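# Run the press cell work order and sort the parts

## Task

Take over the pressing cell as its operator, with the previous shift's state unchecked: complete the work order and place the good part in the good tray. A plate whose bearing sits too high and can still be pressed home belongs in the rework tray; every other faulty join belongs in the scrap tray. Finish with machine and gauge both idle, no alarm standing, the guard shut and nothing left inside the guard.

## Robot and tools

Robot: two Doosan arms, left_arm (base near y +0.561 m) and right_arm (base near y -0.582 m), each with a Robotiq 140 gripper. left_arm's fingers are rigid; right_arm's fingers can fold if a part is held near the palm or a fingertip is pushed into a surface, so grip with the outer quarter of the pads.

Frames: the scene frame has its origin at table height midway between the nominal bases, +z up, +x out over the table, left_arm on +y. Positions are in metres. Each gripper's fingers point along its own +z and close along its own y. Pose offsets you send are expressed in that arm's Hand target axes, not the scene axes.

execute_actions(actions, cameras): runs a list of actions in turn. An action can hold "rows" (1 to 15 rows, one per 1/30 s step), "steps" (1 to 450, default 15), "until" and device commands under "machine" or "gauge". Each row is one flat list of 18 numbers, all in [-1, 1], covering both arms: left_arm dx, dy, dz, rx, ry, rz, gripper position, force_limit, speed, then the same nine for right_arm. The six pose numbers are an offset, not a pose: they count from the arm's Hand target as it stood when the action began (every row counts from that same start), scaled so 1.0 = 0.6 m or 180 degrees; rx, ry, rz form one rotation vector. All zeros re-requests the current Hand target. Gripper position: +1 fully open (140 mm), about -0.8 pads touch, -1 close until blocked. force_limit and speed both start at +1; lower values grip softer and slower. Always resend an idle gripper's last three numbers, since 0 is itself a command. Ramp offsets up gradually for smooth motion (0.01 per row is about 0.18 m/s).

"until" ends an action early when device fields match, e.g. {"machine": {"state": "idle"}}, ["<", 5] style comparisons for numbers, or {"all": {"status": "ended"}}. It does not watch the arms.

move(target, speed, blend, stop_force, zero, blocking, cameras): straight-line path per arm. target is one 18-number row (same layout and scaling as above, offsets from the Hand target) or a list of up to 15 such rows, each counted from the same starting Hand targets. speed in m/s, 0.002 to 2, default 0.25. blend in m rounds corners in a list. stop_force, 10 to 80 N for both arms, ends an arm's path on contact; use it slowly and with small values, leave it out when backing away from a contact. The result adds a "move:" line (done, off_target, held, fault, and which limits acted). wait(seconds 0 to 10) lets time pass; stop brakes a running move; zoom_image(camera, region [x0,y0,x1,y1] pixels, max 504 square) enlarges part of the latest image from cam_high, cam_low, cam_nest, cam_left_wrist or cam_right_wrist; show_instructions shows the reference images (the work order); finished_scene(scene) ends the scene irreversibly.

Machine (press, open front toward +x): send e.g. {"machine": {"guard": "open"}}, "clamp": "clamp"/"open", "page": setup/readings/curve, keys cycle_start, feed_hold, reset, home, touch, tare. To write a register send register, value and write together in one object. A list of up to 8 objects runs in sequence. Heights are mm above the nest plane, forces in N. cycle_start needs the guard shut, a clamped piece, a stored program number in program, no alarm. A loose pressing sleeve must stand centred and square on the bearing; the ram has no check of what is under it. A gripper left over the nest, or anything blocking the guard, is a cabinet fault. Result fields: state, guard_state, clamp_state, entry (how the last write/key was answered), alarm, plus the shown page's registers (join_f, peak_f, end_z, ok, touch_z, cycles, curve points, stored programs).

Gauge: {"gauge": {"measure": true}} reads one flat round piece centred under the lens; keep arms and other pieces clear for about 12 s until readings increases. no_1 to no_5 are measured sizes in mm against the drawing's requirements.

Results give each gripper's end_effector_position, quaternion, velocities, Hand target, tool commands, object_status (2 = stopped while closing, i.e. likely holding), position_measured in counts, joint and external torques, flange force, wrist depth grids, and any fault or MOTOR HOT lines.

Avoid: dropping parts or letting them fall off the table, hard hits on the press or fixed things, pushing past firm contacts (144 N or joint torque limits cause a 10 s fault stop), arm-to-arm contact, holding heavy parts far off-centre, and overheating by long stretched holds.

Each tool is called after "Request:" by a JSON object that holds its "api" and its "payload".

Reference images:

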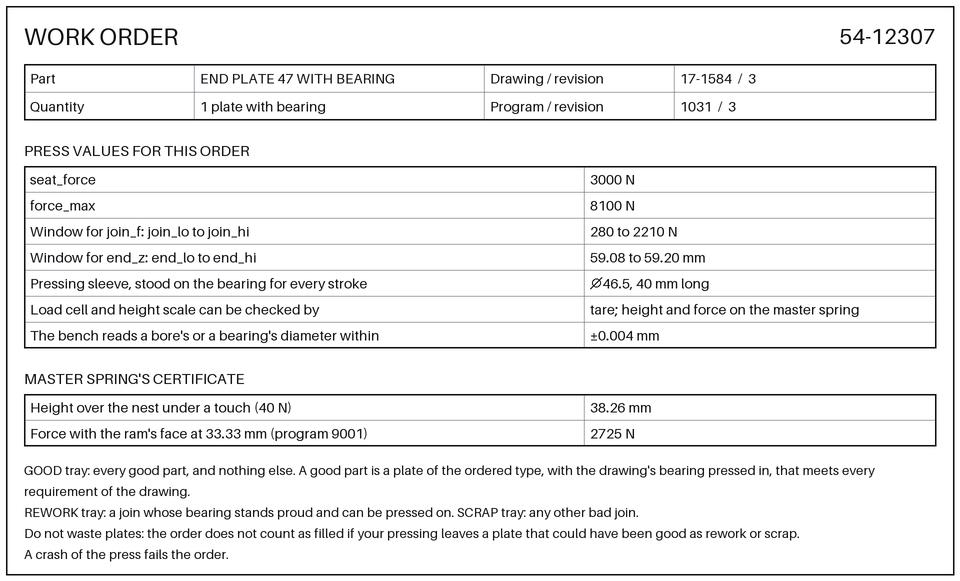

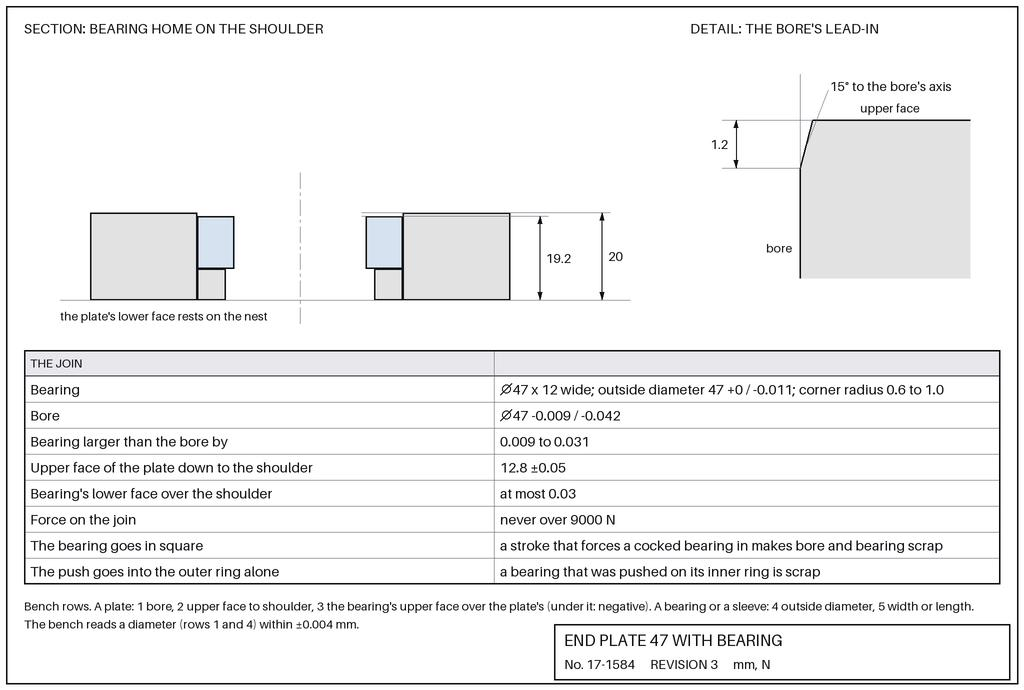

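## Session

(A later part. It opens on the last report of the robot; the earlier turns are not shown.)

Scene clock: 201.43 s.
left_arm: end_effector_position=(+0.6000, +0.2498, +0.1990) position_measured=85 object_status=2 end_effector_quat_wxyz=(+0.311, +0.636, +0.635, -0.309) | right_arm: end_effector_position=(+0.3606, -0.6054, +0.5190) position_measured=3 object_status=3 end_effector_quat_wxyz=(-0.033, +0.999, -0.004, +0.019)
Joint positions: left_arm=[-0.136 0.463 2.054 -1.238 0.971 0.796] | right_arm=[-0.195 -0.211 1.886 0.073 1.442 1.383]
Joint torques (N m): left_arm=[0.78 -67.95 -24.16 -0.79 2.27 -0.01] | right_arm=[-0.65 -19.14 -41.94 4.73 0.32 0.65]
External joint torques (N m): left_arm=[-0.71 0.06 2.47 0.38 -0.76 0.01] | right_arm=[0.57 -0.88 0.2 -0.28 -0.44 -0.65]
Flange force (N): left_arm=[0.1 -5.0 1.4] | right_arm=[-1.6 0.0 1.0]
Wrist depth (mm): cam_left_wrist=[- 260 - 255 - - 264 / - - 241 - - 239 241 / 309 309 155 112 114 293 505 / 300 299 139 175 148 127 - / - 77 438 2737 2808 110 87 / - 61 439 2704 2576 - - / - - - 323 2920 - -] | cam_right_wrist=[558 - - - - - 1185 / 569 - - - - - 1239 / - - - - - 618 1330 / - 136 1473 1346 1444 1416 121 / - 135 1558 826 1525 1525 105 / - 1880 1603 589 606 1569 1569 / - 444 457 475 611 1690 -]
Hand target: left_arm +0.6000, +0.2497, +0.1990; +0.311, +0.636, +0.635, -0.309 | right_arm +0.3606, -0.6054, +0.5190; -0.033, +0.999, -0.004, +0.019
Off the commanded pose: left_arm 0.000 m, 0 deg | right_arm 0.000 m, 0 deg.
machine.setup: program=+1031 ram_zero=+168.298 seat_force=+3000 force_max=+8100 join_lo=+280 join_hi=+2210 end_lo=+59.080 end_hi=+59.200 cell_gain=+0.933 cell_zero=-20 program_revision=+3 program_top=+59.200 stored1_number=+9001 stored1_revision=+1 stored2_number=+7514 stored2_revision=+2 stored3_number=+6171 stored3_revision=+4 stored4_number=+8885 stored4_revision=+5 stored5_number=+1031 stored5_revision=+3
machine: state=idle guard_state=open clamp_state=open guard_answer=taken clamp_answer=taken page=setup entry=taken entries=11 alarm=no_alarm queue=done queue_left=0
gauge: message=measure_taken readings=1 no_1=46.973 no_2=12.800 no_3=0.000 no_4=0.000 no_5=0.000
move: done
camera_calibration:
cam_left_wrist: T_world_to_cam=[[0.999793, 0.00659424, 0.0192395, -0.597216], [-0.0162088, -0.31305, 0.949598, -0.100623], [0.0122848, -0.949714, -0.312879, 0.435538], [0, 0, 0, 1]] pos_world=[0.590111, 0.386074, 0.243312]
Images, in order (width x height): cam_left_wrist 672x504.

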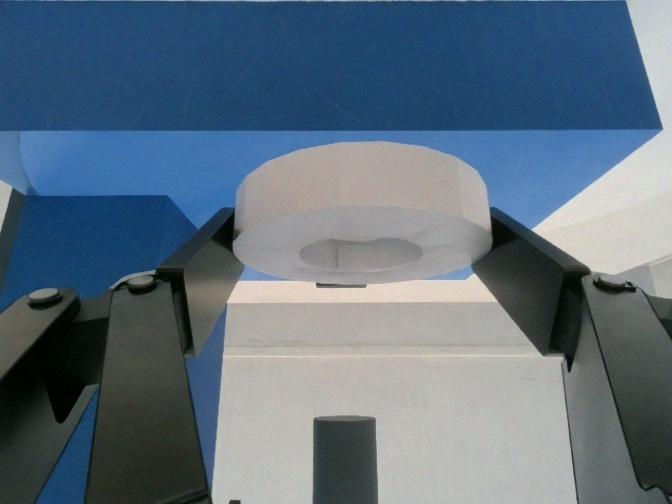

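Request:
{"api": "move", "payload": {"target": [[-0.1994,-0.0015,0.3471,0,0,0,-1,0.1,-1,0,0,0,0,0,0,1,1,1],[-0.1757,-0.0015,0.3656,0,0,0,-1,0.1,-1,0,0,0,0,0,0,1,1,1]], "speed": [0.15,0.05], "cameras": ["cam_left_wrist","cam_nest"]}}

Scene clock: 204.37 s.
left_arm: end_effector_position=(+0.5993, +0.0120, +0.1470) position_measured=85 object_status=2 end_effector_quat_wxyz=(+0.311, +0.636, +0.635, -0.309) | right_arm: end_effector_position=(+0.3606, -0.6054, +0.5190) position_measured=3 object_status=3 end_effector_quat_wxyz=(-0.033, +0.999, -0.004, +0.019)
Joint positions: left_arm=[-0.493 0.602 1.941 -1.52 0.765 0.778] | right_arm=[-0.195 -0.211 1.886 0.073 1.442 1.383]
Joint torques (N m): left_arm=[0.71 -80.38 -24.09 -1.41 2.19 0.22] | right_arm=[-0.79 -19.17 -41.88 4.77 0.29 0.65]
External joint torques (N m): left_arm=[-0.78 0.69 2.89 0.48 -0.7 -0.21] | right_arm=[0.65 -0.82 0.05 -0.3 -0.42 -0.66]
Flange force (N): left_arm=[0.7 -4.6 -0.6] | right_arm=[-1.3 -0.1 0.8]
Wrist depth (mm): cam_left_wrist=[106 106 75 75 75 76 107 / 133 134 97 83 100 135 135 / 181 181 117 112 113 183 183 / 201 231 139 175 148 136 286 / - 77 956 1973 - 110 87 / - 61 - - 2671 - - / - - - 2355 - - -] | cam_right_wrist=[- 625 - - - - 1185 / - - 663 - 636 586 1225 / 671 - - - - - 1268 / - 135 1483 1454 1389 1380 122 / - 1525 1569 - 1627 - 106 / - 1731 1665 582 599 1558 - / - 445 457 477 582 1677 -]
Hand target: left_arm +0.5993, +0.0120, +0.1470; +0.311, +0.636, +0.635, -0.309 | right_arm +0.3606, -0.6054, +0.5190; -0.033, +0.999, -0.004, +0.019
Off the commanded pose: left_arm 0.000 m, 0 deg | right_arm 0.000 m, 0 deg.
machine.setup: program=+1031 ram_zero=+168.298 seat_force=+3000 force_max=+8100 join_lo=+280 join_hi=+2210 end_lo=+59.080 end_hi=+59.200 cell_gain=+0.933 cell_zero=-20 program_revision=+3 program_top=+59.200 stored1_number=+9001 stored1_revision=+1 stored2_number=+7514 stored2_revision=+2 stored3_number=+6171 stored3_revision=+4 stored4_number=+8885 stored4_revision=+5 stored5_number=+1031 stored5_revision=+3
machine: state=idle guard_state=open clamp_state=open guard_answer=taken clamp_answer=taken page=setup entry=taken entries=11 alarm=no_alarm queue=done queue_left=0
gauge: message=measure_taken readings=1 no_1=46.973 no_2=12.800 no_3=0.000 no_4=0.000 no_5=0.000
move: done
camera_calibration:
cam_left_wrist: T_world_to_cam=[[0.999796, 0.00640377, 0.0191786, -0.594009], [-0.0162106, -0.313047, 0.949599, -0.125697], [0.0120848, -0.949716, -0.312879, 0.193552], [0, 0, 0, 1]] pos_world=[0.589511, 0.148274, 0.191312]
Images, in order (width x height): cam_nest 672x504, cam_left_wrist 672x504.

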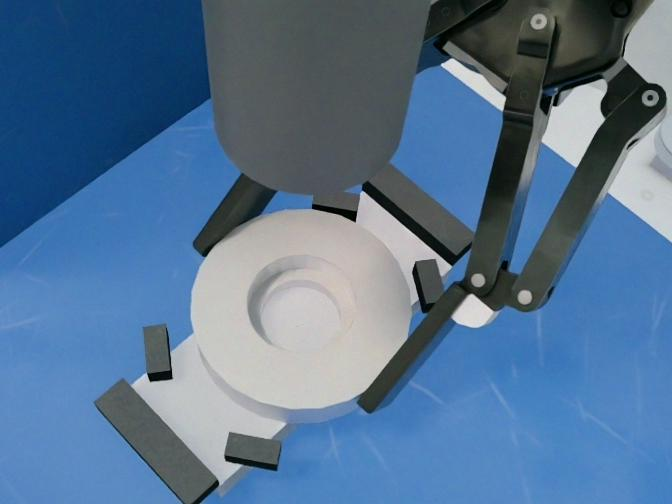

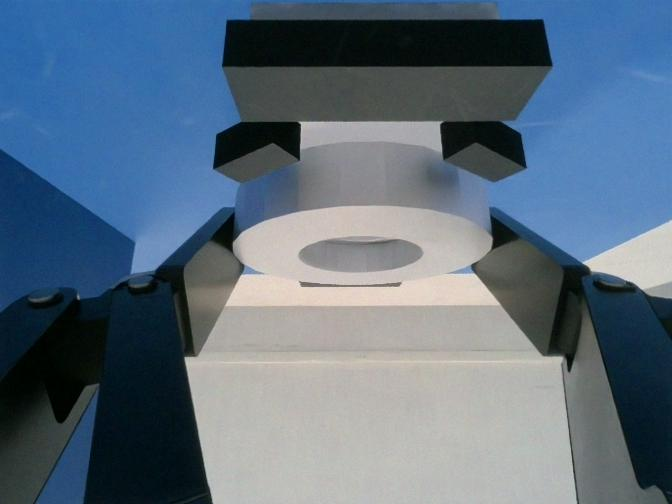

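Request:
{"api": "move", "payload": {"target": [0.0171,0,0.0133,0,0,0,-1,0.1,-1,0,0,0,0,0,0,1,1,1], "speed": 0.006, "stop_force": 10, "cameras": ["cam_left_wrist","cam_nest"]}}

Scene clock: 205.47 s.
left_arm: end_effector_position=(+0.5994, +0.0119, +0.1449) position_measured=85 object_status=2 end_effector_quat_wxyz=(+0.311, +0.636, +0.635, -0.309) | right_arm: end_effector_position=(+0.3606, -0.6054, +0.5190) position_measured=3 object_status=3 end_effector_quat_wxyz=(-0.033, +0.999, -0.004, +0.019)
Joint positions: left_arm=[-0.493 0.605 1.941 -1.523 0.765 0.783] | right_arm=[-0.195 -0.211 1.886 0.073 1.442 1.383]
Joint torques (N m): left_arm=[-1.98 -68.45 -20.47 -0.21 -0.85 0.26] | right_arm=[-0.87 -19.67 -41.85 4.79 0.31 0.69]
External joint torques (N m): left_arm=[1.98 -11.35 -0.61 -0.72 2.34 -0.26] | right_arm=[0.86 -0.18 0.19 -0.33 -0.43 -0.69]
Flange force (N): left_arm=[-7.7 -7.1 -16.1] | right_arm=[-0.3 -0.4 1.2]
Wrist depth (mm): cam_left_wrist=[- 103 74 74 75 96 104 / 131 131 76 80 76 131 132 / 182 177 109 111 113 167 180 / 201 226 139 175 148 136 230 / - 77 138 - 1856 110 87 / - 61 2607 - - - - / - - 2380 - - - -] | cam_right_wrist=[- - - - 565 - 1205 / - - 638 - - - 1225 / 701 - - - - - 1261 / 1306 135 1464 1389 1372 1380 122 / - 1547 1569 724 1514 1504 106 / - 1615 1665 591 1525 1580 1536 / - 440 459 485 1640 1665 -]
Hand target: left_arm +0.5994, +0.0119, +0.1449; +0.311, +0.636, +0.635, -0.309 (not the last commanded pose) | right_arm +0.3606, -0.6054, +0.5190; -0.033, +0.999, -0.004, +0.019
Off the commanded pose: left_arm 0.011 m, 0 deg | right_arm 0.000 m, 0 deg.
machine.setup: program=+1031 ram_zero=+168.298 seat_force=+3000 force_max=+8100 join_lo=+280 join_hi=+2210 end_lo=+59.080 end_hi=+59.200 cell_gain=+0.933 cell_zero=-20 program_revision=+3 program_top=+59.200 stored1_number=+9001 stored1_revision=+1 stored2_number=+7514 stored2_revision=+2 stored3_number=+6171 stored3_revision=+4 stored4_number=+8885 stored4_revision=+5 stored5_number=+1031 stored5_revision=+3
machine: state=idle guard_state=open clamp_state=open guard_answer=taken clamp_answer=taken page=setup entry=taken entries=11 alarm=no_alarm queue=done queue_left=0
gauge: message=measure_taken readings=1 no_1=46.973 no_2=12.800 no_3=0.000 no_4=0.000 no_5=0.000
move: contact (left_arm)
camera_calibration:
cam_left_wrist: T_world_to_cam=[[0.999793, 0.00647075, 0.0193032, -0.594], [-0.0163095, -0.312929, 0.949636, -0.1237], [0.0121854, -0.949754, -0.312759, 0.192724], [0, 0, 0, 1]] pos_world=[0.589511, 0.148175, 0.189212]
Images, in order (width x height): cam_nest 672x504, cam_left_wrist 672x504.

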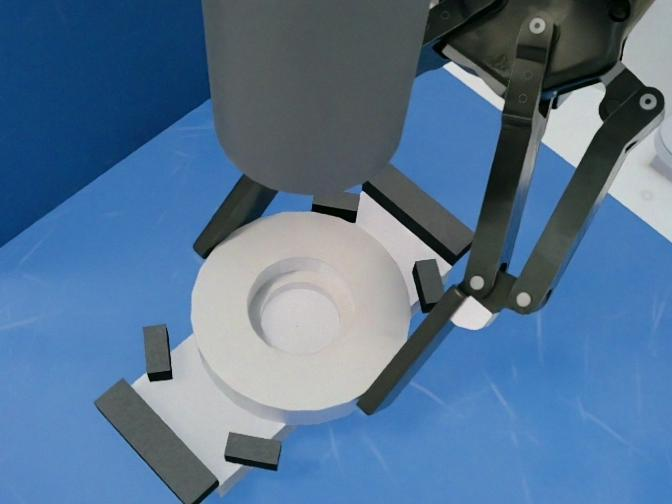

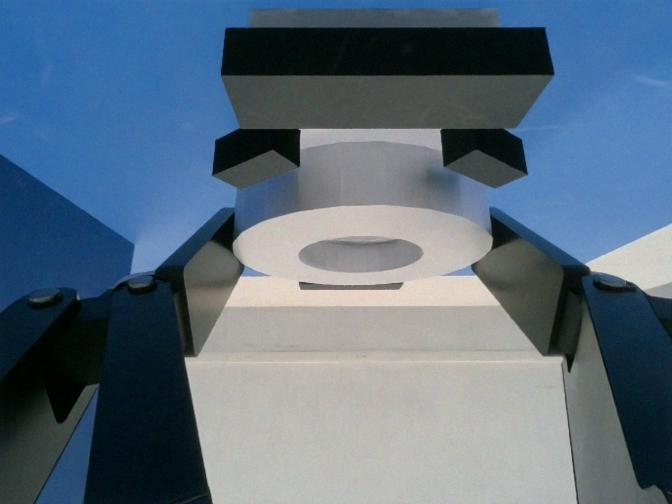

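Request:
{"api": "move", "payload": {"target": [0,0,0,0,0,0,0.5,0.1,-0.6,0,0,0,0,0,0,1,1,1]}}

Request:
{"api": "move", "payload": {"target": [[0.0119,0,-0.0965,0,0,0,0.5,0.1,-0.6,0,0,0,0,0,0,1,1,1],[0.188,0,-0.403,0,0,0,0.5,0.1,-0.6,0,0,0,0,0,0,1,1,1]], "speed": 0.2, "blend": [0.01,0]}}

Request:
{"api": "execute_actions", "payload": {"actions": [{"machine":{"clamp":"clamp","page":"readings"},"steps":60}], "cameras": ["cam_left_wrist","cam_nest"]}}

Request:
{"api": "zoom_image", "payload": {"camera": "cam_nest", "region": [110, 160, 470, 500]}}

Scene clock: 206.27 s.
left_arm: end_effector_position=(+0.5994, +0.0119, +0.1448) position_measured=66 object_status=0 end_effector_quat_wxyz=(+0.311, +0.636, +0.635, -0.309) | right_arm: end_effector_position=(+0.3606, -0.6054, +0.5190) position_measured=3 object_status=3 end_effector_quat_wxyz=(-0.033, +0.999, -0.004, +0.019)
Joint positions: left_arm=[-0.493 0.605 1.941 -1.523 0.765 0.783] | right_arm=[-0.195 -0.211 1.886 0.073 1.442 1.383]
Joint torques (N m): left_arm=[0.98 -78.21 -22.49 -0.93 1.6 -0.08] | right_arm=[-0.41 -19.19 -41.89 4.79 0.35 0.63]
External joint torques (N m): left_arm=[-0.91 -1.77 1.32 -0.01 -0.11 0.08] | right_arm=[0.32 -0.41 0.41 -0.35 -0.47 -0.63]
Flange force (N): left_arm=[-1.3 -4.8 -1.9] | right_arm=[-1.2 0.6 1.5]
Wrist depth (mm): cam_left_wrist=[- 103 74 74 75 96 104 / 130 130 76 80 76 131 132 / 182 177 108 112 113 167 179 / 191 114 140 174 147 137 229 / - 87 2882 2607 1888 120 88 / - - - - - - - / - - - 2639 2737 - -] | cam_right_wrist=[532 - - - 582 - 1398 / 558 - - - - 563 1314 / - - - - - 614 1346 / - 136 1454 - 1389 1389 122 / - 1558 1547 - 1494 1473 105 / - 1745 1627 589 596 1677 1569 / - 441 458 480 1652 - -]
Hand target: left_arm +0.5994, +0.0119, +0.1449; +0.311, +0.636, +0.635, -0.309 | right_arm +0.3606, -0.6054, +0.5190; -0.033, +0.999, -0.004, +0.019
Off the commanded pose: left_arm 0.000 m, 0 deg | right_arm 0.000 m, 0 deg.
machine.setup: program=+1031 ram_zero=+168.298 seat_force=+3000 force_max=+8100 join_lo=+280 join_hi=+2210 end_lo=+59.080 end_hi=+59.200 cell_gain=+0.933 cell_zero=-20 program_revision=+3 program_top=+59.200 stored1_number=+9001 stored1_revision=+1 stored2_number=+7514 stored2_revision=+2 stored3_number=+6171 stored3_revision=+4 stored4_number=+8885 stored4_revision=+5 stored5_number=+1031 stored5_revision=+3
machine: state=idle guard_state=open clamp_state=open guard_answer=taken clamp_answer=taken page=setup entry=taken entries=11 alarm=no_alarm queue=done queue_left=0
gauge: message=measure_taken readings=1 no_1=46.973 no_2=12.800 no_3=0.000 no_4=0.000 no_5=0.000
move: done

Scene clock: 208.07 s.
left_arm: end_effector_position=(+0.5990, +0.2719, +0.2048) position_measured=66 object_status=3 end_effector_quat_wxyz=(+0.311, +0.636, +0.635, -0.309) | right_arm: end_effector_position=(+0.3606, -0.6054, +0.5190) position_measured=3 object_status=3 end_effector_quat_wxyz=(-0.033, +0.999, -0.004, +0.019)
Joint positions: left_arm=[-0.099 0.452 2.057 -1.208 0.994 0.796] | right_arm=[-0.195 -0.211 1.886 0.073 1.442 1.383]
Joint torques (N m): left_arm=[1.29 -65.63 -23.59 -0.1 1.45 -0.05] | right_arm=[-0.65 -18.8 -42.02 4.75 0.31 0.61]
External joint torques (N m): left_arm=[-1.2 -1.27 1.75 -0.24 0.05 0.05] | right_arm=[0.59 -1.17 0.35 -0.3 -0.43 -0.61]
Flange force (N): left_arm=[-2.0 -5.2 1.0] | right_arm=[-2.3 -0.2 1.2]
Wrist depth (mm): cam_left_wrist=[- 282 290 277 283 284 289 / - - - - - - 272 / 325 324 326 304 304 305 487 / 326 114 386 386 427 138 805 / - 88 476 2671 3318 120 88 / - 317 424 2959 2772 3084 - / - - 428 347 3042 - -] | cam_right_wrist=[523 - - - - - - / - - 630 - - 580 - / - - - - - - 1232 / - 136 1407 1160 1338 1389 121 / - 1569 1547 823 1425 1525 105 / - 1717 1627 599 593 1603 1580 / - 443 458 478 599 1677 1640]
Hand target: left_arm +0.5991, +0.2719, +0.2049; +0.311, +0.636, +0.635, -0.309 | right_arm +0.3606, -0.6054, +0.5190; -0.033, +0.999, -0.004, +0.019
Off the commanded pose: left_arm 0.000 m, 0 deg | right_arm 0.000 m, 0 deg.
machine.setup: program=+1031 ram_zero=+168.298 seat_force=+3000 force_max=+8100 join_lo=+280 join_hi=+2210 end_lo=+59.080 end_hi=+59.200 cell_gain=+0.933 cell_zero=-20 program_revision=+3 program_top=+59.200 stored1_number=+9001 stored1_revision=+1 stored2_number=+7514 stored2_revision=+2 stored3_number=+6171 stored3_revision=+4 stored4_number=+8885 stored4_revision=+5 stored5_number=+1031 stored5_revision=+3
machine: state=idle guard_state=open clamp_state=open guard_answer=taken clamp_answer=taken page=setup entry=taken entries=11 alarm=no_alarm queue=done queue_left=0
gauge: message=measure_taken readings=1 no_1=46.973 no_2=12.800 no_3=0.000 no_4=0.000 no_5=0.000
move: done

Scene clock: 210.27 s.
left_arm: end_effector_position=(+0.5991, +0.2719, +0.2049) position_measured=66 object_status=3 end_effector_quat_wxyz=(+0.311, +0.636, +0.635, -0.309) | right_arm: end_effector_position=(+0.3606, -0.6054, +0.5190) position_measured=3 object_status=3 end_effector_quat_wxyz=(-0.033, +0.999, -0.004, +0.019)
Joint positions: left_arm=[-0.099 0.452 2.057 -1.208 0.994 0.796] | right_arm=[-0.195 -0.211 1.886 0.073 1.442 1.383]
Joint torques (N m): left_arm=[1.38 -65.62 -23.41 -0.39 1.55 -0.07] | right_arm=[-0.8 -19.17 -41.82 4.76 0.35 0.63]
External joint torques (N m): left_arm=[-1.41 -1.51 1.48 0.04 -0.03 0.07] | right_arm=[0.75 -0.59 0.18 -0.31 -0.47 -0.63]
Flange force (N): left_arm=[-2.5 -4.8 0.6] | right_arm=[-1.0 -0.4 1.1]
Wrist depth (mm): cam_left_wrist=[273 277 279 279 277 289 283 / - - - - - - 273 / 302 301 303 304 305 307 518 / 326 114 388 387 478 136 627 / - 87 426 3842 - 120 88 / - 317 428 3650 3042 2882 - / - - 452 342 3129 - -] | cam_right_wrist=[551 - - - - - 1142 / - - - - - - 1268 / 649 - - - - - 1306 / - 136 1504 - 1398 - 121 / - 1547 1547 671 1536 1483 105 / - 1704 1833 593 589 1615 1536 / - 440 463 482 618 1704 1640]
Hand target: left_arm +0.5991, +0.2719, +0.2049; +0.311, +0.636, +0.635, -0.309 | right_arm +0.3606, -0.6054, +0.5190; -0.033, +0.999, -0.004, +0.019
Tool commands: left_gripper/position=+0.5 left_gripper/force_limit=+0.1 left_gripper/speed=-0.6 right_gripper/position=+1.0 right_gripper/force_limit=+1.0 right_gripper/speed=+1.0
Off the commanded pose: left_arm 0.000 m, 0 deg | right_arm 0.000 m, 0 deg.
machine.readings: force=+0 touch_z=+38.233 join_f=+2571 peak_f=+2731 end_z=+33.328 ok=+0 pos_z=+151.702 cycles=+1
machine: state=idle guard_state=open clamp_state=clamped guard_answer=taken clamp_answer=taken page=readings entry=taken entries=11 alarm=no_alarm queue=done queue_left=0
gauge: message=measure_taken readings=1 no_1=46.973 no_2=12.800 no_3=0.000 no_4=0.000 no_5=0.000
camera_calibration:
cam_left_wrist: T_world_to_cam=[[0.999793, 0.00647075, 0.0193032, -0.596541], [-0.0163095, -0.312929, 0.949636, -0.0993213], [0.0121854, -0.949754, -0.312759, 0.458429], [0, 0, 0, 1]] pos_world=[0.589211, 0.408175, 0.249212]
Images, in order (width x height): cam_nest 672x504, cam_left_wrist 672x504.

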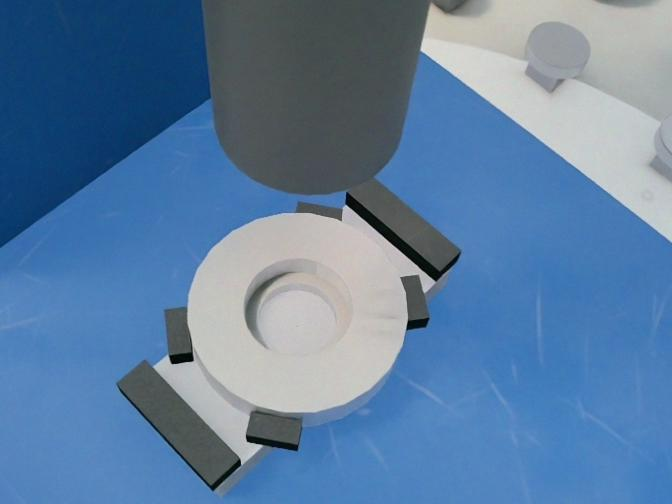

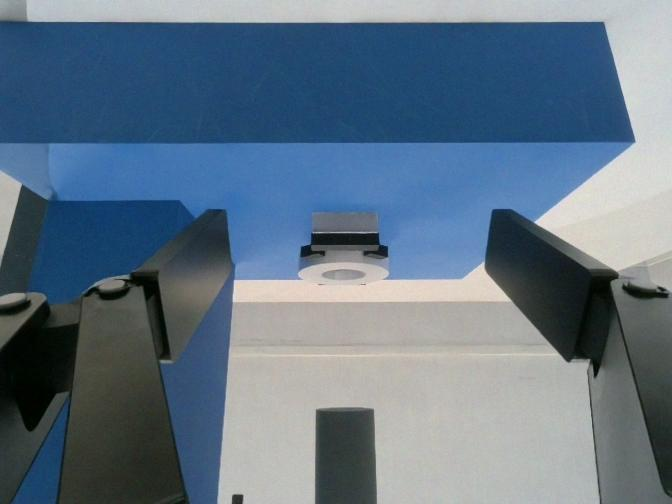

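Scaled by 1.400 from the camera's 672x504 image, which has a finer 960x720 frame.

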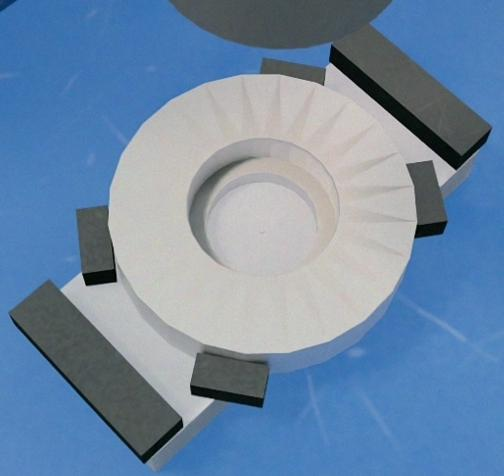

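Request:
{"api": "move", "payload": {"target": [0.25,0.1148,-0.0627,0,0,0,0.0,0.0,0,0,0,0,0,0,0,1,1,1], "speed": 0.2, "cameras": ["cam_left_wrist"]}}

Request:
{"api": "zoom_image", "payload": {"camera": "cam_left_wrist", "region": [220, 60, 460, 260]}}

Scene clock: 212.03 s.
left_arm: end_effector_position=(+0.6680, +0.3939, +0.1101) position_measured=129 object_status=3 end_effector_quat_wxyz=(+0.311, +0.636, +0.635, -0.309) | right_arm: end_effector_position=(+0.3606, -0.6054, +0.5190) position_measured=3 object_status=3 end_effector_quat_wxyz=(-0.033, +0.999, -0.004, +0.019)
Joint positions: left_arm=[0.093 0.665 1.923 -1.118 1.061 0.93] | right_arm=[-0.195 -0.211 1.886 0.073 1.442 1.383]
Joint torques (N m): left_arm=[2.09 -81.61 -20.53 -0.05 1.91 -0.06] | right_arm=[-0.49 -19.18 -41.97 4.73 0.33 0.64]
External joint torques (N m): left_arm=[-2.2 -0.94 1.84 -0.09 -0.19 0.06] | right_arm=[0.36 -0.7 0.24 -0.28 -0.45 -0.64]
Flange force (N): left_arm=[-3.4 -4.5 2.6] | right_arm=[-1.4 0.5 1.1]
Wrist depth (mm): cam_left_wrist=[183 191 183 182 183 184 184 / 230 226 231 220 231 224 210 / 312 242 314 313 314 317 317 / - - 116 - 139 402 493 / - 77 105 452 378 88 91 / - 72 61 3476 2882 - 75 / - - - 4867 - - -] | cam_right_wrist=[511 - - 607 - - 1198 / - - - - 597 - 1239 / 734 - - - - - 1322 / - 135 1504 1185 1425 1407 121 / - 135 1547 883 1483 1494 105 / - 1473 1677 585 1592 1580 1547 / - 442 458 480 574 1759 1592]
Hand target: left_arm +0.6681, +0.3940, +0.1100; +0.311, +0.636, +0.635, -0.309 | right_arm +0.3606, -0.6054, +0.5190; -0.033, +0.999, -0.004, +0.019
Off the commanded pose: left_arm 0.000 m, 0 deg | right_arm 0.000 m, 0 deg.
machine.readings: force=+0 touch_z=+38.233 join_f=+2571 peak_f=+2731 end_z=+33.328 ok=+0 pos_z=+151.702 cycles=+1
machine: state=idle guard_state=open clamp_state=clamped guard_answer=taken clamp_answer=taken page=readings entry=taken entries=11 alarm=no_alarm queue=done queue_left=0
gauge: message=measure_taken readings=1 no_1=46.973 no_2=12.800 no_3=0.000 no_4=0.000 no_5=0.000
move: done
camera_calibration:
cam_left_wrist: T_world_to_cam=[[0.999793, 0.00647075, 0.0193032, -0.664486], [-0.0163095, -0.312929, 0.949636, 0.0300069], [0.0121854, -0.949754, -0.312759, 0.543809], [0, 0, 0, 1]] pos_world=[0.658211, 0.530175, 0.154412]
Images, in order (width x height): cam_left_wrist 672x504.

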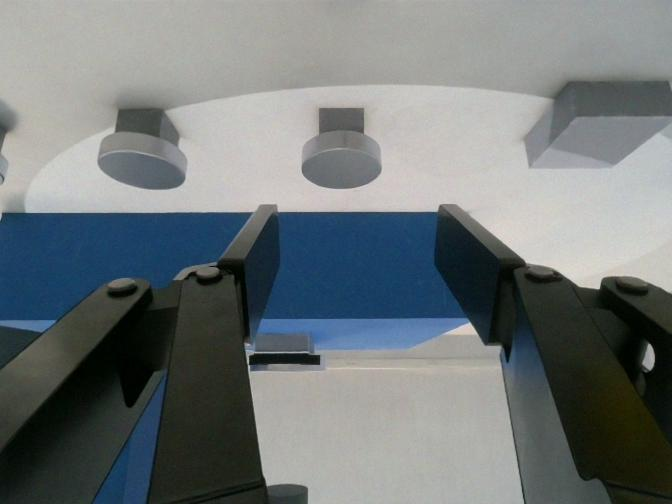

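Scaled by 2.100 from the camera's 672x504 image, which has a finer 960x720 frame.

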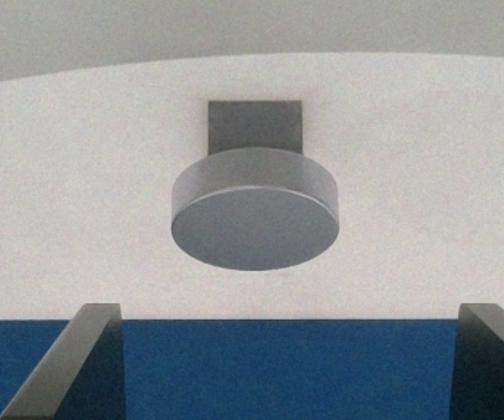

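Request:
{"api": "move", "payload": {"target": [0.0097,-0.0053,0.1297,0,0,0,0.0,0.0,0,0,0,0,0,0,0,1,1,1], "speed": 0.1, "cameras": ["cam_left_wrist","cam_nest"]}}

Request:
{"api": "zoom_image", "payload": {"camera": "cam_left_wrist", "region": [220, 120, 500, 320]}}

Scene clock: 213.63 s.
left_arm: end_effector_position=(+0.6651, +0.3363, +0.0575) position_measured=129 object_status=3 end_effector_quat_wxyz=(+0.311, +0.636, +0.635, -0.309) | right_arm: end_effector_position=(+0.3606, -0.6054, +0.5190) position_measured=3 object_status=3 end_effector_quat_wxyz=(-0.033, +0.999, -0.004, +0.019)
Joint positions: left_arm=[0.007 0.737 1.939 -1.232 0.989 1.006] | right_arm=[-0.195 -0.211 1.886 0.073 1.442 1.383]
Joint torques (N m): left_arm=[2.28 -83.38 -16.55 -0.38 1.9 -0.12] | right_arm=[-0.51 -18.82 -41.88 4.79 0.3 0.62]
External joint torques (N m): left_arm=[-2.42 -1.54 1.12 0.06 -0.09 0.12] | right_arm=[0.45 -1.25 -0.01 -0.31 -0.42 -0.62]
Flange force (N): left_arm=[-4.2 -3.7 1.5] | right_arm=[-2.0 0.1 0.5]
Wrist depth (mm): cam_left_wrist=[119 119 119 119 119 119 120 / 150 150 150 150 150 151 151 / 155 190 204 147 191 205 180 / - 260 122 296 155 262 323 / - 77 88 - 282 88 91 / - 72 64 3129 - - 75 / - - - - - - -] | cam_right_wrist=[532 - - 566 - 583 1192 / 552 - - - - - 1218 / - - - - 667 - 1306 / - 135 1275 1290 1416 1407 122 / - 1536 1580 - 1558 1504 105 / - 1745 1717 593 593 1592 1580 / - 441 459 482 1652 1704 -]
Hand target: left_arm +0.6651, +0.3362, +0.0575; +0.311, +0.636, +0.635, -0.309 | right_arm +0.3606, -0.6054, +0.5190; -0.033, +0.999, -0.004, +0.019
Off the commanded pose: left_arm 0.000 m, 0 deg | right_arm 0.000 m, 0 deg.
machine.readings: force=+0 touch_z=+38.233 join_f=+2571 peak_f=+2731 end_z=+33.328 ok=+0 pos_z=+151.702 cycles=+1
machine: state=idle guard_state=open clamp_state=clamped guard_answer=taken clamp_answer=taken page=readings entry=taken entries=11 alarm=no_alarm queue=done queue_left=0
gauge: message=measure_taken readings=1 no_1=46.973 no_2=12.800 no_3=0.000 no_4=0.000 no_5=0.000
move: done
camera_calibration:
cam_left_wrist: T_world_to_cam=[[0.999793, 0.00647075, 0.0193032, -0.6601], [-0.0163095, -0.312929, 0.949636, 0.0617892], [0.0121854, -0.949754, -0.312759, 0.47272], [0, 0, 0, 1]] pos_world=[0.655211, 0.472575, 0.101912]
Images, in order (width x height): cam_nest 672x504, cam_left_wrist 672x504.

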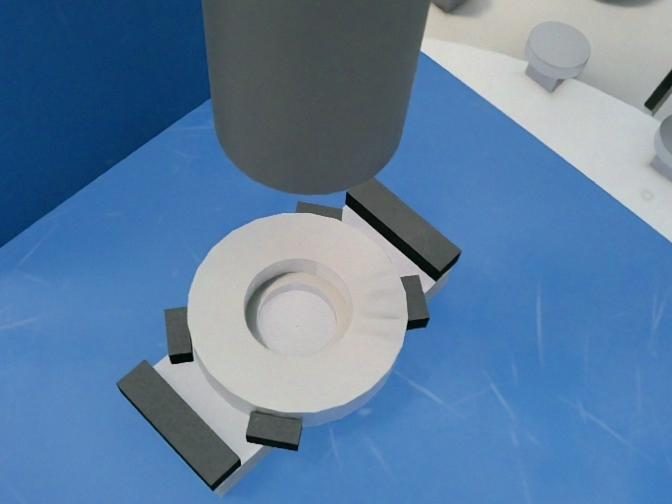

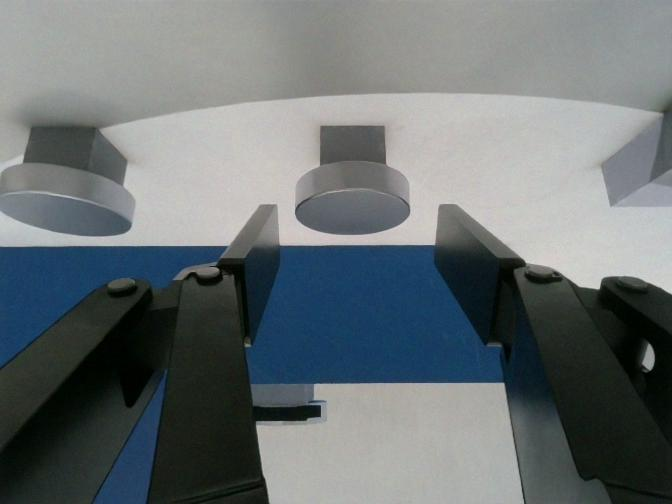

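Scaled by 1.800 from the camera's 672x504 image, which has a finer 960x720 frame.

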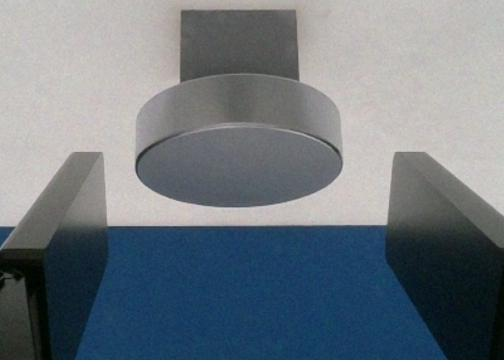

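Request:
{"api": "move", "payload": {"target": [0.001,-0.001,0.0082,0,0,0,0.0,0.0,0,0,0,0,0,0,0,1,1,1], "speed": 0.05}}

Request:
{"api": "move", "payload": {"target": [0,0,0,0,0,0,-1,0,-1,0,0,0,0,0,0,1,1,1]}}

Request:
{"api": "execute_actions", "payload": {"actions": [{"steps":20}], "cameras": ["cam_left_wrist"]}}

Request:
{"api": "zoom_image", "payload": {"camera": "cam_left_wrist", "region": [220, 120, 500, 320]}}

Scene clock: 215.20 s.
left_arm: end_effector_position=(+0.6645, +0.3327, +0.0540) position_measured=129 object_status=3 end_effector_quat_wxyz=(+0.311, +0.636, +0.635, -0.309) | right_arm: end_effector_position=(+0.3606, -0.6054, +0.5190) position_measured=3 object_status=3 end_effector_quat_wxyz=(-0.033, +0.999, -0.004, +0.019)
Joint positions: left_arm=[0.002 0.742 1.94 -1.24 0.985 1.012] | right_arm=[-0.195 -0.211 1.886 0.073 1.442 1.383]
Joint torques (N m): left_arm=[1.37 -83.47 -16.54 -0.25 1.99 -0.08] | right_arm=[-0.92 -19.34 -41.99 4.75 0.37 0.66]
External joint torques (N m): left_arm=[-1.35 -1.82 1.38 -0.08 -0.18 0.09] | right_arm=[0.92 -0.74 0.13 -0.28 -0.49 -0.67]
Flange force (N): left_arm=[-3.6 -4.5 0.2] | right_arm=[-1.1 -0.7 1.1]
Wrist depth (mm): cam_left_wrist=[119 114 114 120 115 120 115 / 144 145 145 145 145 145 146 / 152 175 196 147 172 198 177 / - 249 121 176 155 252 280 / - 77 88 - 283 88 91 / - 72 64 - - - 75 / - - - - - - -] | cam_right_wrist=[558 - - - - - - / 583 - - - - 638 - / - - - - - 1346 1298 / - 136 1483 - 1464 1363 122 / - 117 1615 - 1322 1483 106 / - 1817 1592 594 1627 1558 - / - 447 462 480 611 1717 -]
Hand target: left_arm +0.6645, +0.3327, +0.0540; +0.311, +0.636, +0.635, -0.309 | right_arm +0.3606, -0.6054, +0.5190; -0.033, +0.999, -0.004, +0.019
Off the commanded pose: left_arm 0.000 m, 0 deg | right_arm 0.000 m, 0 deg.
machine.readings: force=+0 touch_z=+38.233 join_f=+2571 peak_f=+2731 end_z=+33.328 ok=+0 pos_z=+151.702 cycles=+1
machine: state=idle guard_state=open clamp_state=clamped guard_answer=taken clamp_answer=taken page=readings entry=taken entries=11 alarm=no_alarm queue=done queue_left=0
gauge: message=measure_taken readings=1 no_1=46.973 no_2=12.800 no_3=0.000 no_4=0.000 no_5=0.000
move: done

Scene clock: 216.37 s.
left_arm: end_effector_position=(+0.6645, +0.3327, +0.0540) position_measured=162 object_status=0 end_effector_quat_wxyz=(+0.311, +0.636, +0.635, -0.309) | right_arm: end_effector_position=(+0.3606, -0.6054, +0.5190) position_measured=3 object_status=3 end_effector_quat_wxyz=(-0.033, +0.999, -0.004, +0.019)
Joint positions: left_arm=[0.002 0.742 1.94 -1.24 0.985 1.012] | right_arm=[-0.195 -0.211 1.886 0.073 1.442 1.383]
Joint torques (N m): left_arm=[-1.91 -76.02 -14.84 -0.05 -0.04 -0.05] | right_arm=[-0.33 -18.86 -41.73 4.73 0.32 0.64]
External joint torques (N m): left_arm=[1.73 -8.64 -0.24 -0.29 1.85 0.05] | right_arm=[0.3 -0.98 -0.02 -0.26 -0.45 -0.64]
Flange force (N): left_arm=[-9.0 -5.6 -11.0] | right_arm=[-1.6 0.6 0.6]
Wrist depth (mm): cam_left_wrist=[119 114 115 120 115 120 115 / 144 144 145 145 145 146 146 / 152 172 196 147 184 198 177 / - - 110 158 135 278 311 / - 77 88 - - 77 82 / - 76 61 - - - 74 / - - - - - - -] | cam_right_wrist=[540 562 - - - - 1185 / 525 - 614 - - 585 1298 / 690 - - - 636 - 1298 / - 135 1464 1192 1398 - 122 / - 135 1569 - 1444 1483 105 / - 1603 1731 589 1514 1547 1558 / - 435 459 477 1652 1731 1677]
Hand target: left_arm +0.6645, +0.3327, +0.0540; +0.311, +0.636, +0.635, -0.309 | right_arm +0.3606, -0.6054, +0.5190; -0.033, +0.999, -0.004, +0.019
Off the commanded pose: left_arm 0.000 m, 0 deg | right_arm 0.000 m, 0 deg.
machine.readings: force=+0 touch_z=+38.233 join_f=+2571 peak_f=+2731 end_z=+33.328 ok=+0 pos_z=+151.702 cycles=+1
machine: state=idle guard_state=open clamp_state=clamped guard_answer=taken clamp_answer=taken page=readings entry=taken entries=11 alarm=no_alarm queue=done queue_left=0
gauge: message=measure_taken readings=1 no_1=46.973 no_2=12.800 no_3=0.000 no_4=0.000 no_5=0.000
move: done

Scene clock: 217.23 s.
left_arm: end_effector_position=(+0.6645, +0.3327, +0.0540) position_measured=162 object_status=2 end_effector_quat_wxyz=(+0.311, +0.636, +0.635, -0.309) | right_arm: end_effector_position=(+0.3606, -0.6054, +0.5190) position_measured=3 object_status=3 end_effector_quat_wxyz=(-0.033, +0.999, -0.004, +0.019)
Joint positions: left_arm=[0.002 0.742 1.94 -1.24 0.985 1.012] | right_arm=[-0.195 -0.211 1.886 0.073 1.442 1.383]
Joint torques (N m): left_arm=[-2.21 -76.03 -14.83 -0.08 -0.15 0] | right_arm=[-0.66 -19.57 -41.77 4.74 0.35 0.71]
External joint torques (N m): left_arm=[2.27 -9.11 -0.35 -0.26 1.96 0] | right_arm=[0.51 -0.3 0.02 -0.29 -0.47 -0.71]
Flange force (N): left_arm=[-9.1 -5.6 -12.3] | right_arm=[-0.4 0.4 0.9]
Wrist depth (mm): cam_left_wrist=[119 115 115 120 115 120 115 / 144 144 145 145 145 146 146 / 152 183 196 147 184 198 177 / - 251 136 161 135 278 278 / - 77 88 274 - 77 77 / - 76 61 3221 - - 74 / - - - 2808 - - -] | cam_right_wrist=[532 - - - 577 - 1261 / - - - - 607 634 1225 / - - - - - - 1306 / - 135 1444 1483 1435 1380 121 / - 118 1454 776 1464 1435 105 / - 1745 1652 559 586 1558 1473 / - 443 458 480 588 1773 1731]
Hand target: left_arm +0.6645, +0.3327, +0.0540; +0.311, +0.636, +0.635, -0.309 | right_arm +0.3606, -0.6054, +0.5190; -0.033, +0.999, -0.004, +0.019
Tool commands: left_gripper/position=-1.0 left_gripper/force_limit=+0.0 left_gripper/speed=-1.0 right_gripper/position=+1.0 right_gripper/force_limit=+1.0 right_gripper/speed=+1.0
Off the commanded pose: left_arm 0.000 m, 0 deg | right_arm 0.000 m, 0 deg.
machine.readings: force=+0 touch_z=+38.233 join_f=+2571 peak_f=+2731 end_z=+33.328 ok=+0 pos_z=+151.702 cycles=+1
machine: state=idle guard_state=open clamp_state=clamped guard_answer=taken clamp_answer=taken page=readings entry=taken entries=11 alarm=no_alarm queue=done queue_left=0
gauge: message=measure_taken readings=1 no_1=46.973 no_2=12.800 no_3=0.000 no_4=0.000 no_5=0.000
camera_calibration:
cam_left_wrist: T_world_to_cam=[[0.999793, 0.00647075, 0.0193032, -0.659408], [-0.0163095, -0.312929, 0.949636, 0.0640715], [0.0121854, -0.949754, -0.312759, 0.468182], [0, 0, 0, 1]] pos_world=[0.654611, 0.468975, 0.0983122]
Images, in order (width x height): cam_left_wrist 672x504.

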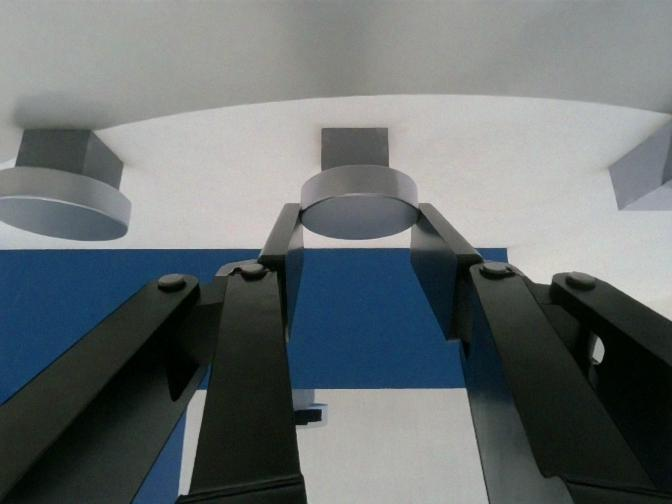

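Scaled by 1.800 from the camera's 672x504 image, which has a finer 960x720 frame.

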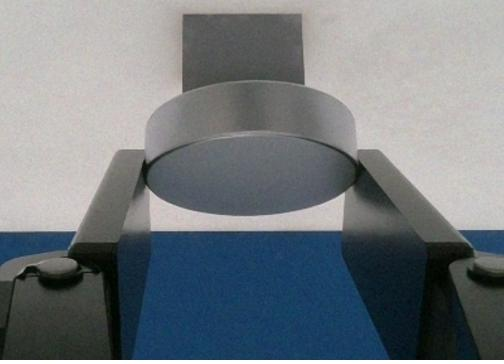

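Request:
{"api": "move", "payload": {"target": [[-0.1261,0,-0.0986,0,0,0,-1,0,-1,0,0,0,0,0,0,1,1,1],[0.0917,0.0925,-0.6208,-0.394,0,-0.308,-1,0,-1,0,0,0,0,0,0,1,1,1]], "speed": [0.1,0.25], "blend": [0.02,0], "cameras": ["cam_left_wrist"]}}

Scene clock: 222.50 s.
left_arm: end_effector_position=(+0.7193, +0.6601, +0.2401) position_measured=162 object_status=2 end_effector_quat_wxyz=(+0.439, +0.000, +0.898, +0.000) | right_arm: end_effector_position=(+0.3606, -0.6054, +0.5190) position_measured=3 object_status=3 end_effector_quat_wxyz=(-0.033, +0.999, -0.004, +0.019)
Joint positions: left_arm=[0.141 0.246 2.29 -2.788 0.318 1.318] | right_arm=[-0.195 -0.211 1.886 0.073 1.442 1.383]
Joint torques (N m): left_arm=[1.37 -48.25 -27.02 -2.77 2.43 -0.01] | right_arm=[-0.79 -19.04 -41.6 4.73 0.35 0.66]
External joint torques (N m): left_arm=[-1.37 -2.1 2.09 0.3 -0.33 0.01] | right_arm=[0.78 -1.01 -0.22 -0.26 -0.47 -0.66]
Flange force (N): left_arm=[0.0 0.0 0.0] | right_arm=[-1.2 -0.5 0.4]
Wrist depth (mm): cam_left_wrist=[279 314 340 341 343 340 340 / 410 429 423 411 392 355 433 / 584 529 530 140 513 637 2106 / 2704 2844 122 160 135 2808 2639 / - 77 88 - - 77 77 / - 76 61 - - - 74 / - - - - - - -] | cam_right_wrist=[- 594 - - - - 1154 / 599 - - - - - 1239 / - - - - 627 - 1298 / 1290 136 1514 - 1192 1380 122 / - 1558 1580 - 1435 1504 105 / - 1731 1677 593 1525 - - / - 441 455 480 1690 1731 1677]
Hand target: left_arm +0.7193, +0.6601, +0.2401; +0.439, +0.000, +0.898, +0.000 | right_arm +0.3606, -0.6054, +0.5190; -0.033, +0.999, -0.004, +0.019
Off the commanded pose: left_arm 0.000 m, 0 deg | right_arm 0.000 m, 0 deg.
machine.readings: force=+0 touch_z=+38.233 join_f=+2571 peak_f=+2731 end_z=+33.328 ok=+0 pos_z=+151.702 cycles=+1
machine: state=idle guard_state=open clamp_state=clamped guard_answer=taken clamp_answer=taken page=readings entry=taken entries=11 alarm=no_alarm queue=done queue_left=0
gauge: message=measure_taken readings=1 no_1=46.973 no_2=12.800 no_3=0.000 no_4=0.000 no_5=0.000
move: done
camera_calibration:
cam_left_wrist: T_world_to_cam=[[-0.0067254, 0.999839, 0.0166305, -0.651121], [0.310938, -0.0137155, 0.950331, -0.442427], [0.950406, 0.0115624, -0.310796, -0.473198], [0, 0, 0, 1]] pos_world=[0.582919, 0.650419, 0.284213]
Images, in order (width x height): cam_left_wrist 672x504.

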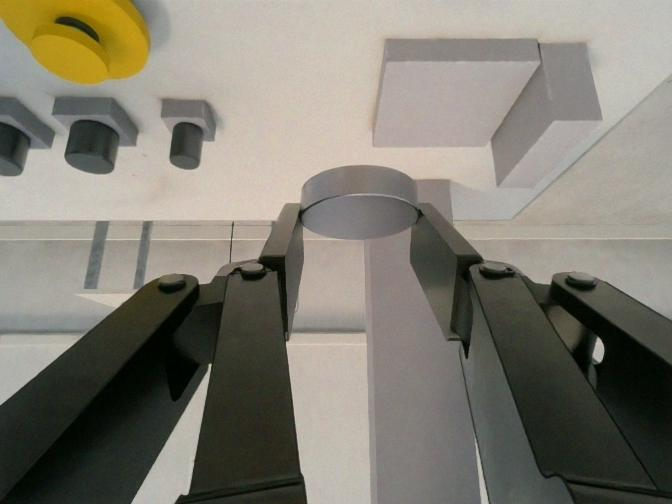

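Request:
{"api": "move", "payload": {"target": [[-0.0148,0.1582,0.3982,0,0,0,-1,0,-1,0,0,0,0,0,0,1,1,1],[0.0377,0.1582,0.4392,0,0,0,-1,0,-1,0,0,0,0,0,0,1,1,1]], "speed": [0.18,0.06]}}

Request:
{"api": "move", "payload": {"target": [0.0118,0,0.0092,0,0,0,-1,0,-1,0,0,0,0,0,0,1,1,1], "speed": 0.006, "stop_force": 10, "cameras": ["cam_left_wrist"]}}

Scene clock: 225.53 s.
left_arm: end_effector_position=(+0.9133, +0.7553, +0.0605) position_measured=162 object_status=2 end_effector_quat_wxyz=(+0.439, -0.001, +0.898, +0.000) | right_arm: end_effector_position=(+0.3606, -0.6054, +0.5190) position_measured=3 object_status=3 end_effector_quat_wxyz=(-0.033, +0.999, -0.004, +0.019)
Joint positions: left_arm=[0.241 0.744 1.911 -2.7 0.447 1.314] | right_arm=[-0.195 -0.211 1.886 0.073 1.442 1.383]
Joint torques (N m): left_arm=[0.9 -89.05 -22.24 -1.91 2.48 -0.1] | right_arm=[-0.62 -18.94 -41.97 4.74 0.33 0.65]
External joint torques (N m): left_arm=[-0.84 -1.31 2.05 -0.15 -0.39 0.1] | right_arm=[0.61 -1.12 0.12 -0.27 -0.46 -0.65]
Flange force (N): left_arm=[0.9 -3.3 -5.0] | right_arm=[-1.9 -0.1 0.9]
Wrist depth (mm): cam_left_wrist=[127 101 101 100 101 100 100 / 154 139 115 122 116 116 112 / 208 209 157 140 147 153 117 / 290 325 136 177 135 153 117 / - 77 88 325 - 77 82 / - 76 61 310 - - 74 / - - - 301 - - -] | cam_right_wrist=[523 - - - - - 1185 / 541 - - - - - 1232 / - - - - - - 1298 / - 136 1454 - 1547 1363 122 / - 1536 1569 - - 1494 105 / - 1717 1627 601 - 1580 1580 / - 442 458 482 611 1690 1652]
Hand target: left_arm +0.9133, +0.7552, +0.0604; +0.439, +0.000, +0.898, +0.000 | right_arm +0.3606, -0.6054, +0.5190; -0.033, +0.999, -0.004, +0.019
Off the commanded pose: left_arm 0.000 m, 0 deg | right_arm 0.000 m, 0 deg.
machine.readings: force=+0 touch_z=+38.233 join_f=+2571 peak_f=+2731 end_z=+33.328 ok=+0 pos_z=+151.702 cycles=+1
machine: state=idle guard_state=open clamp_state=clamped guard_answer=taken clamp_answer=taken page=readings entry=taken entries=11 alarm=no_alarm queue=done queue_left=0
gauge: message=measure_taken readings=1 no_1=46.973 no_2=12.800 no_3=0.000 no_4=0.000 no_5=0.000
move: done

Scene clock: 227.20 s.
left_arm: end_effector_position=(+0.9135, +0.7552, +0.0573) position_measured=162 object_status=2 end_effector_quat_wxyz=(+0.440, +0.000, +0.898, +0.000) | right_arm: end_effector_position=(+0.3606, -0.6054, +0.5190) position_measured=3 object_status=3 end_effector_quat_wxyz=(-0.033, +0.999, -0.004, +0.019)
Joint positions: left_arm=[0.241 0.749 1.91 -2.704 0.452 1.319] | right_arm=[-0.195 -0.211 1.886 0.073 1.442 1.383]
Joint torques (N m): left_arm=[0.67 -79.37 -16.77 -1.93 -0.36 -0.2] | right_arm=[-0.72 -19.28 -42.05 4.79 0.31 0.65]
External joint torques (N m): left_arm=[-0.76 -11.22 -3.34 -0.13 2.46 0.2] | right_arm=[0.81 -0.67 0.27 -0.32 -0.43 -0.66]
Flange force (N): left_arm=[-7.4 -2.5 -11.8] | right_arm=[-1.3 -0.5 1.2]
Wrist depth (mm): cam_left_wrist=[123 100 99 98 101 101 101 / 149 124 111 117 111 118 107 / 203 203 151 140 147 152 117 / 283 316 192 212 136 153 117 / - 77 88 329 118 77 82 / - 76 61 319 - - 74 / - - - 302 - - -] | cam_right_wrist=[537 - - - - - 1136 / 525 638 - - - - 1261 / - - - 706 - - 1275 / - 135 1473 1275 1338 - 122 / - 126 1558 832 1547 1504 105 / - 1677 1652 591 591 1580 - / - 442 456 484 649 1640 -]
Hand target: left_arm +0.9135, +0.7552, +0.0573; +0.440, +0.000, +0.898, +0.000 (not the last commanded pose) | right_arm +0.3606, -0.6054, +0.5190; -0.033, +0.999, -0.004, +0.019
Off the commanded pose: left_arm 0.006 m, 0 deg | right_arm 0.000 m, 0 deg.
machine.readings: force=+0 touch_z=+38.233 join_f=+2571 peak_f=+2731 end_z=+33.328 ok=+0 pos_z=+151.702 cycles=+1
machine: state=idle guard_state=open clamp_state=clamped guard_answer=taken clamp_answer=taken page=readings entry=taken entries=11 alarm=no_alarm queue=done queue_left=0
gauge: message=measure_taken readings=1 no_1=46.973 no_2=12.800 no_3=0.000 no_4=0.000 no_5=0.000
move: contact (left_arm)
camera_calibration:
cam_left_wrist: T_world_to_cam=[[-0.00679931, 0.999837, 0.0167523, -0.74171], [0.310429, -0.0138145, 0.950496, -0.32724], [0.950572, 0.0116631, -0.310284, -0.715964], [0, 0, 0, 1]] pos_world=[0.777117, 0.745419, 0.101313]
Images, in order (width x height): cam_left_wrist 672x504.

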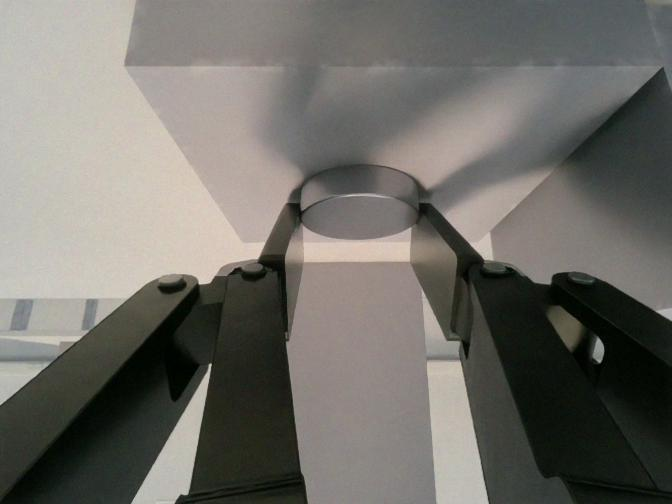

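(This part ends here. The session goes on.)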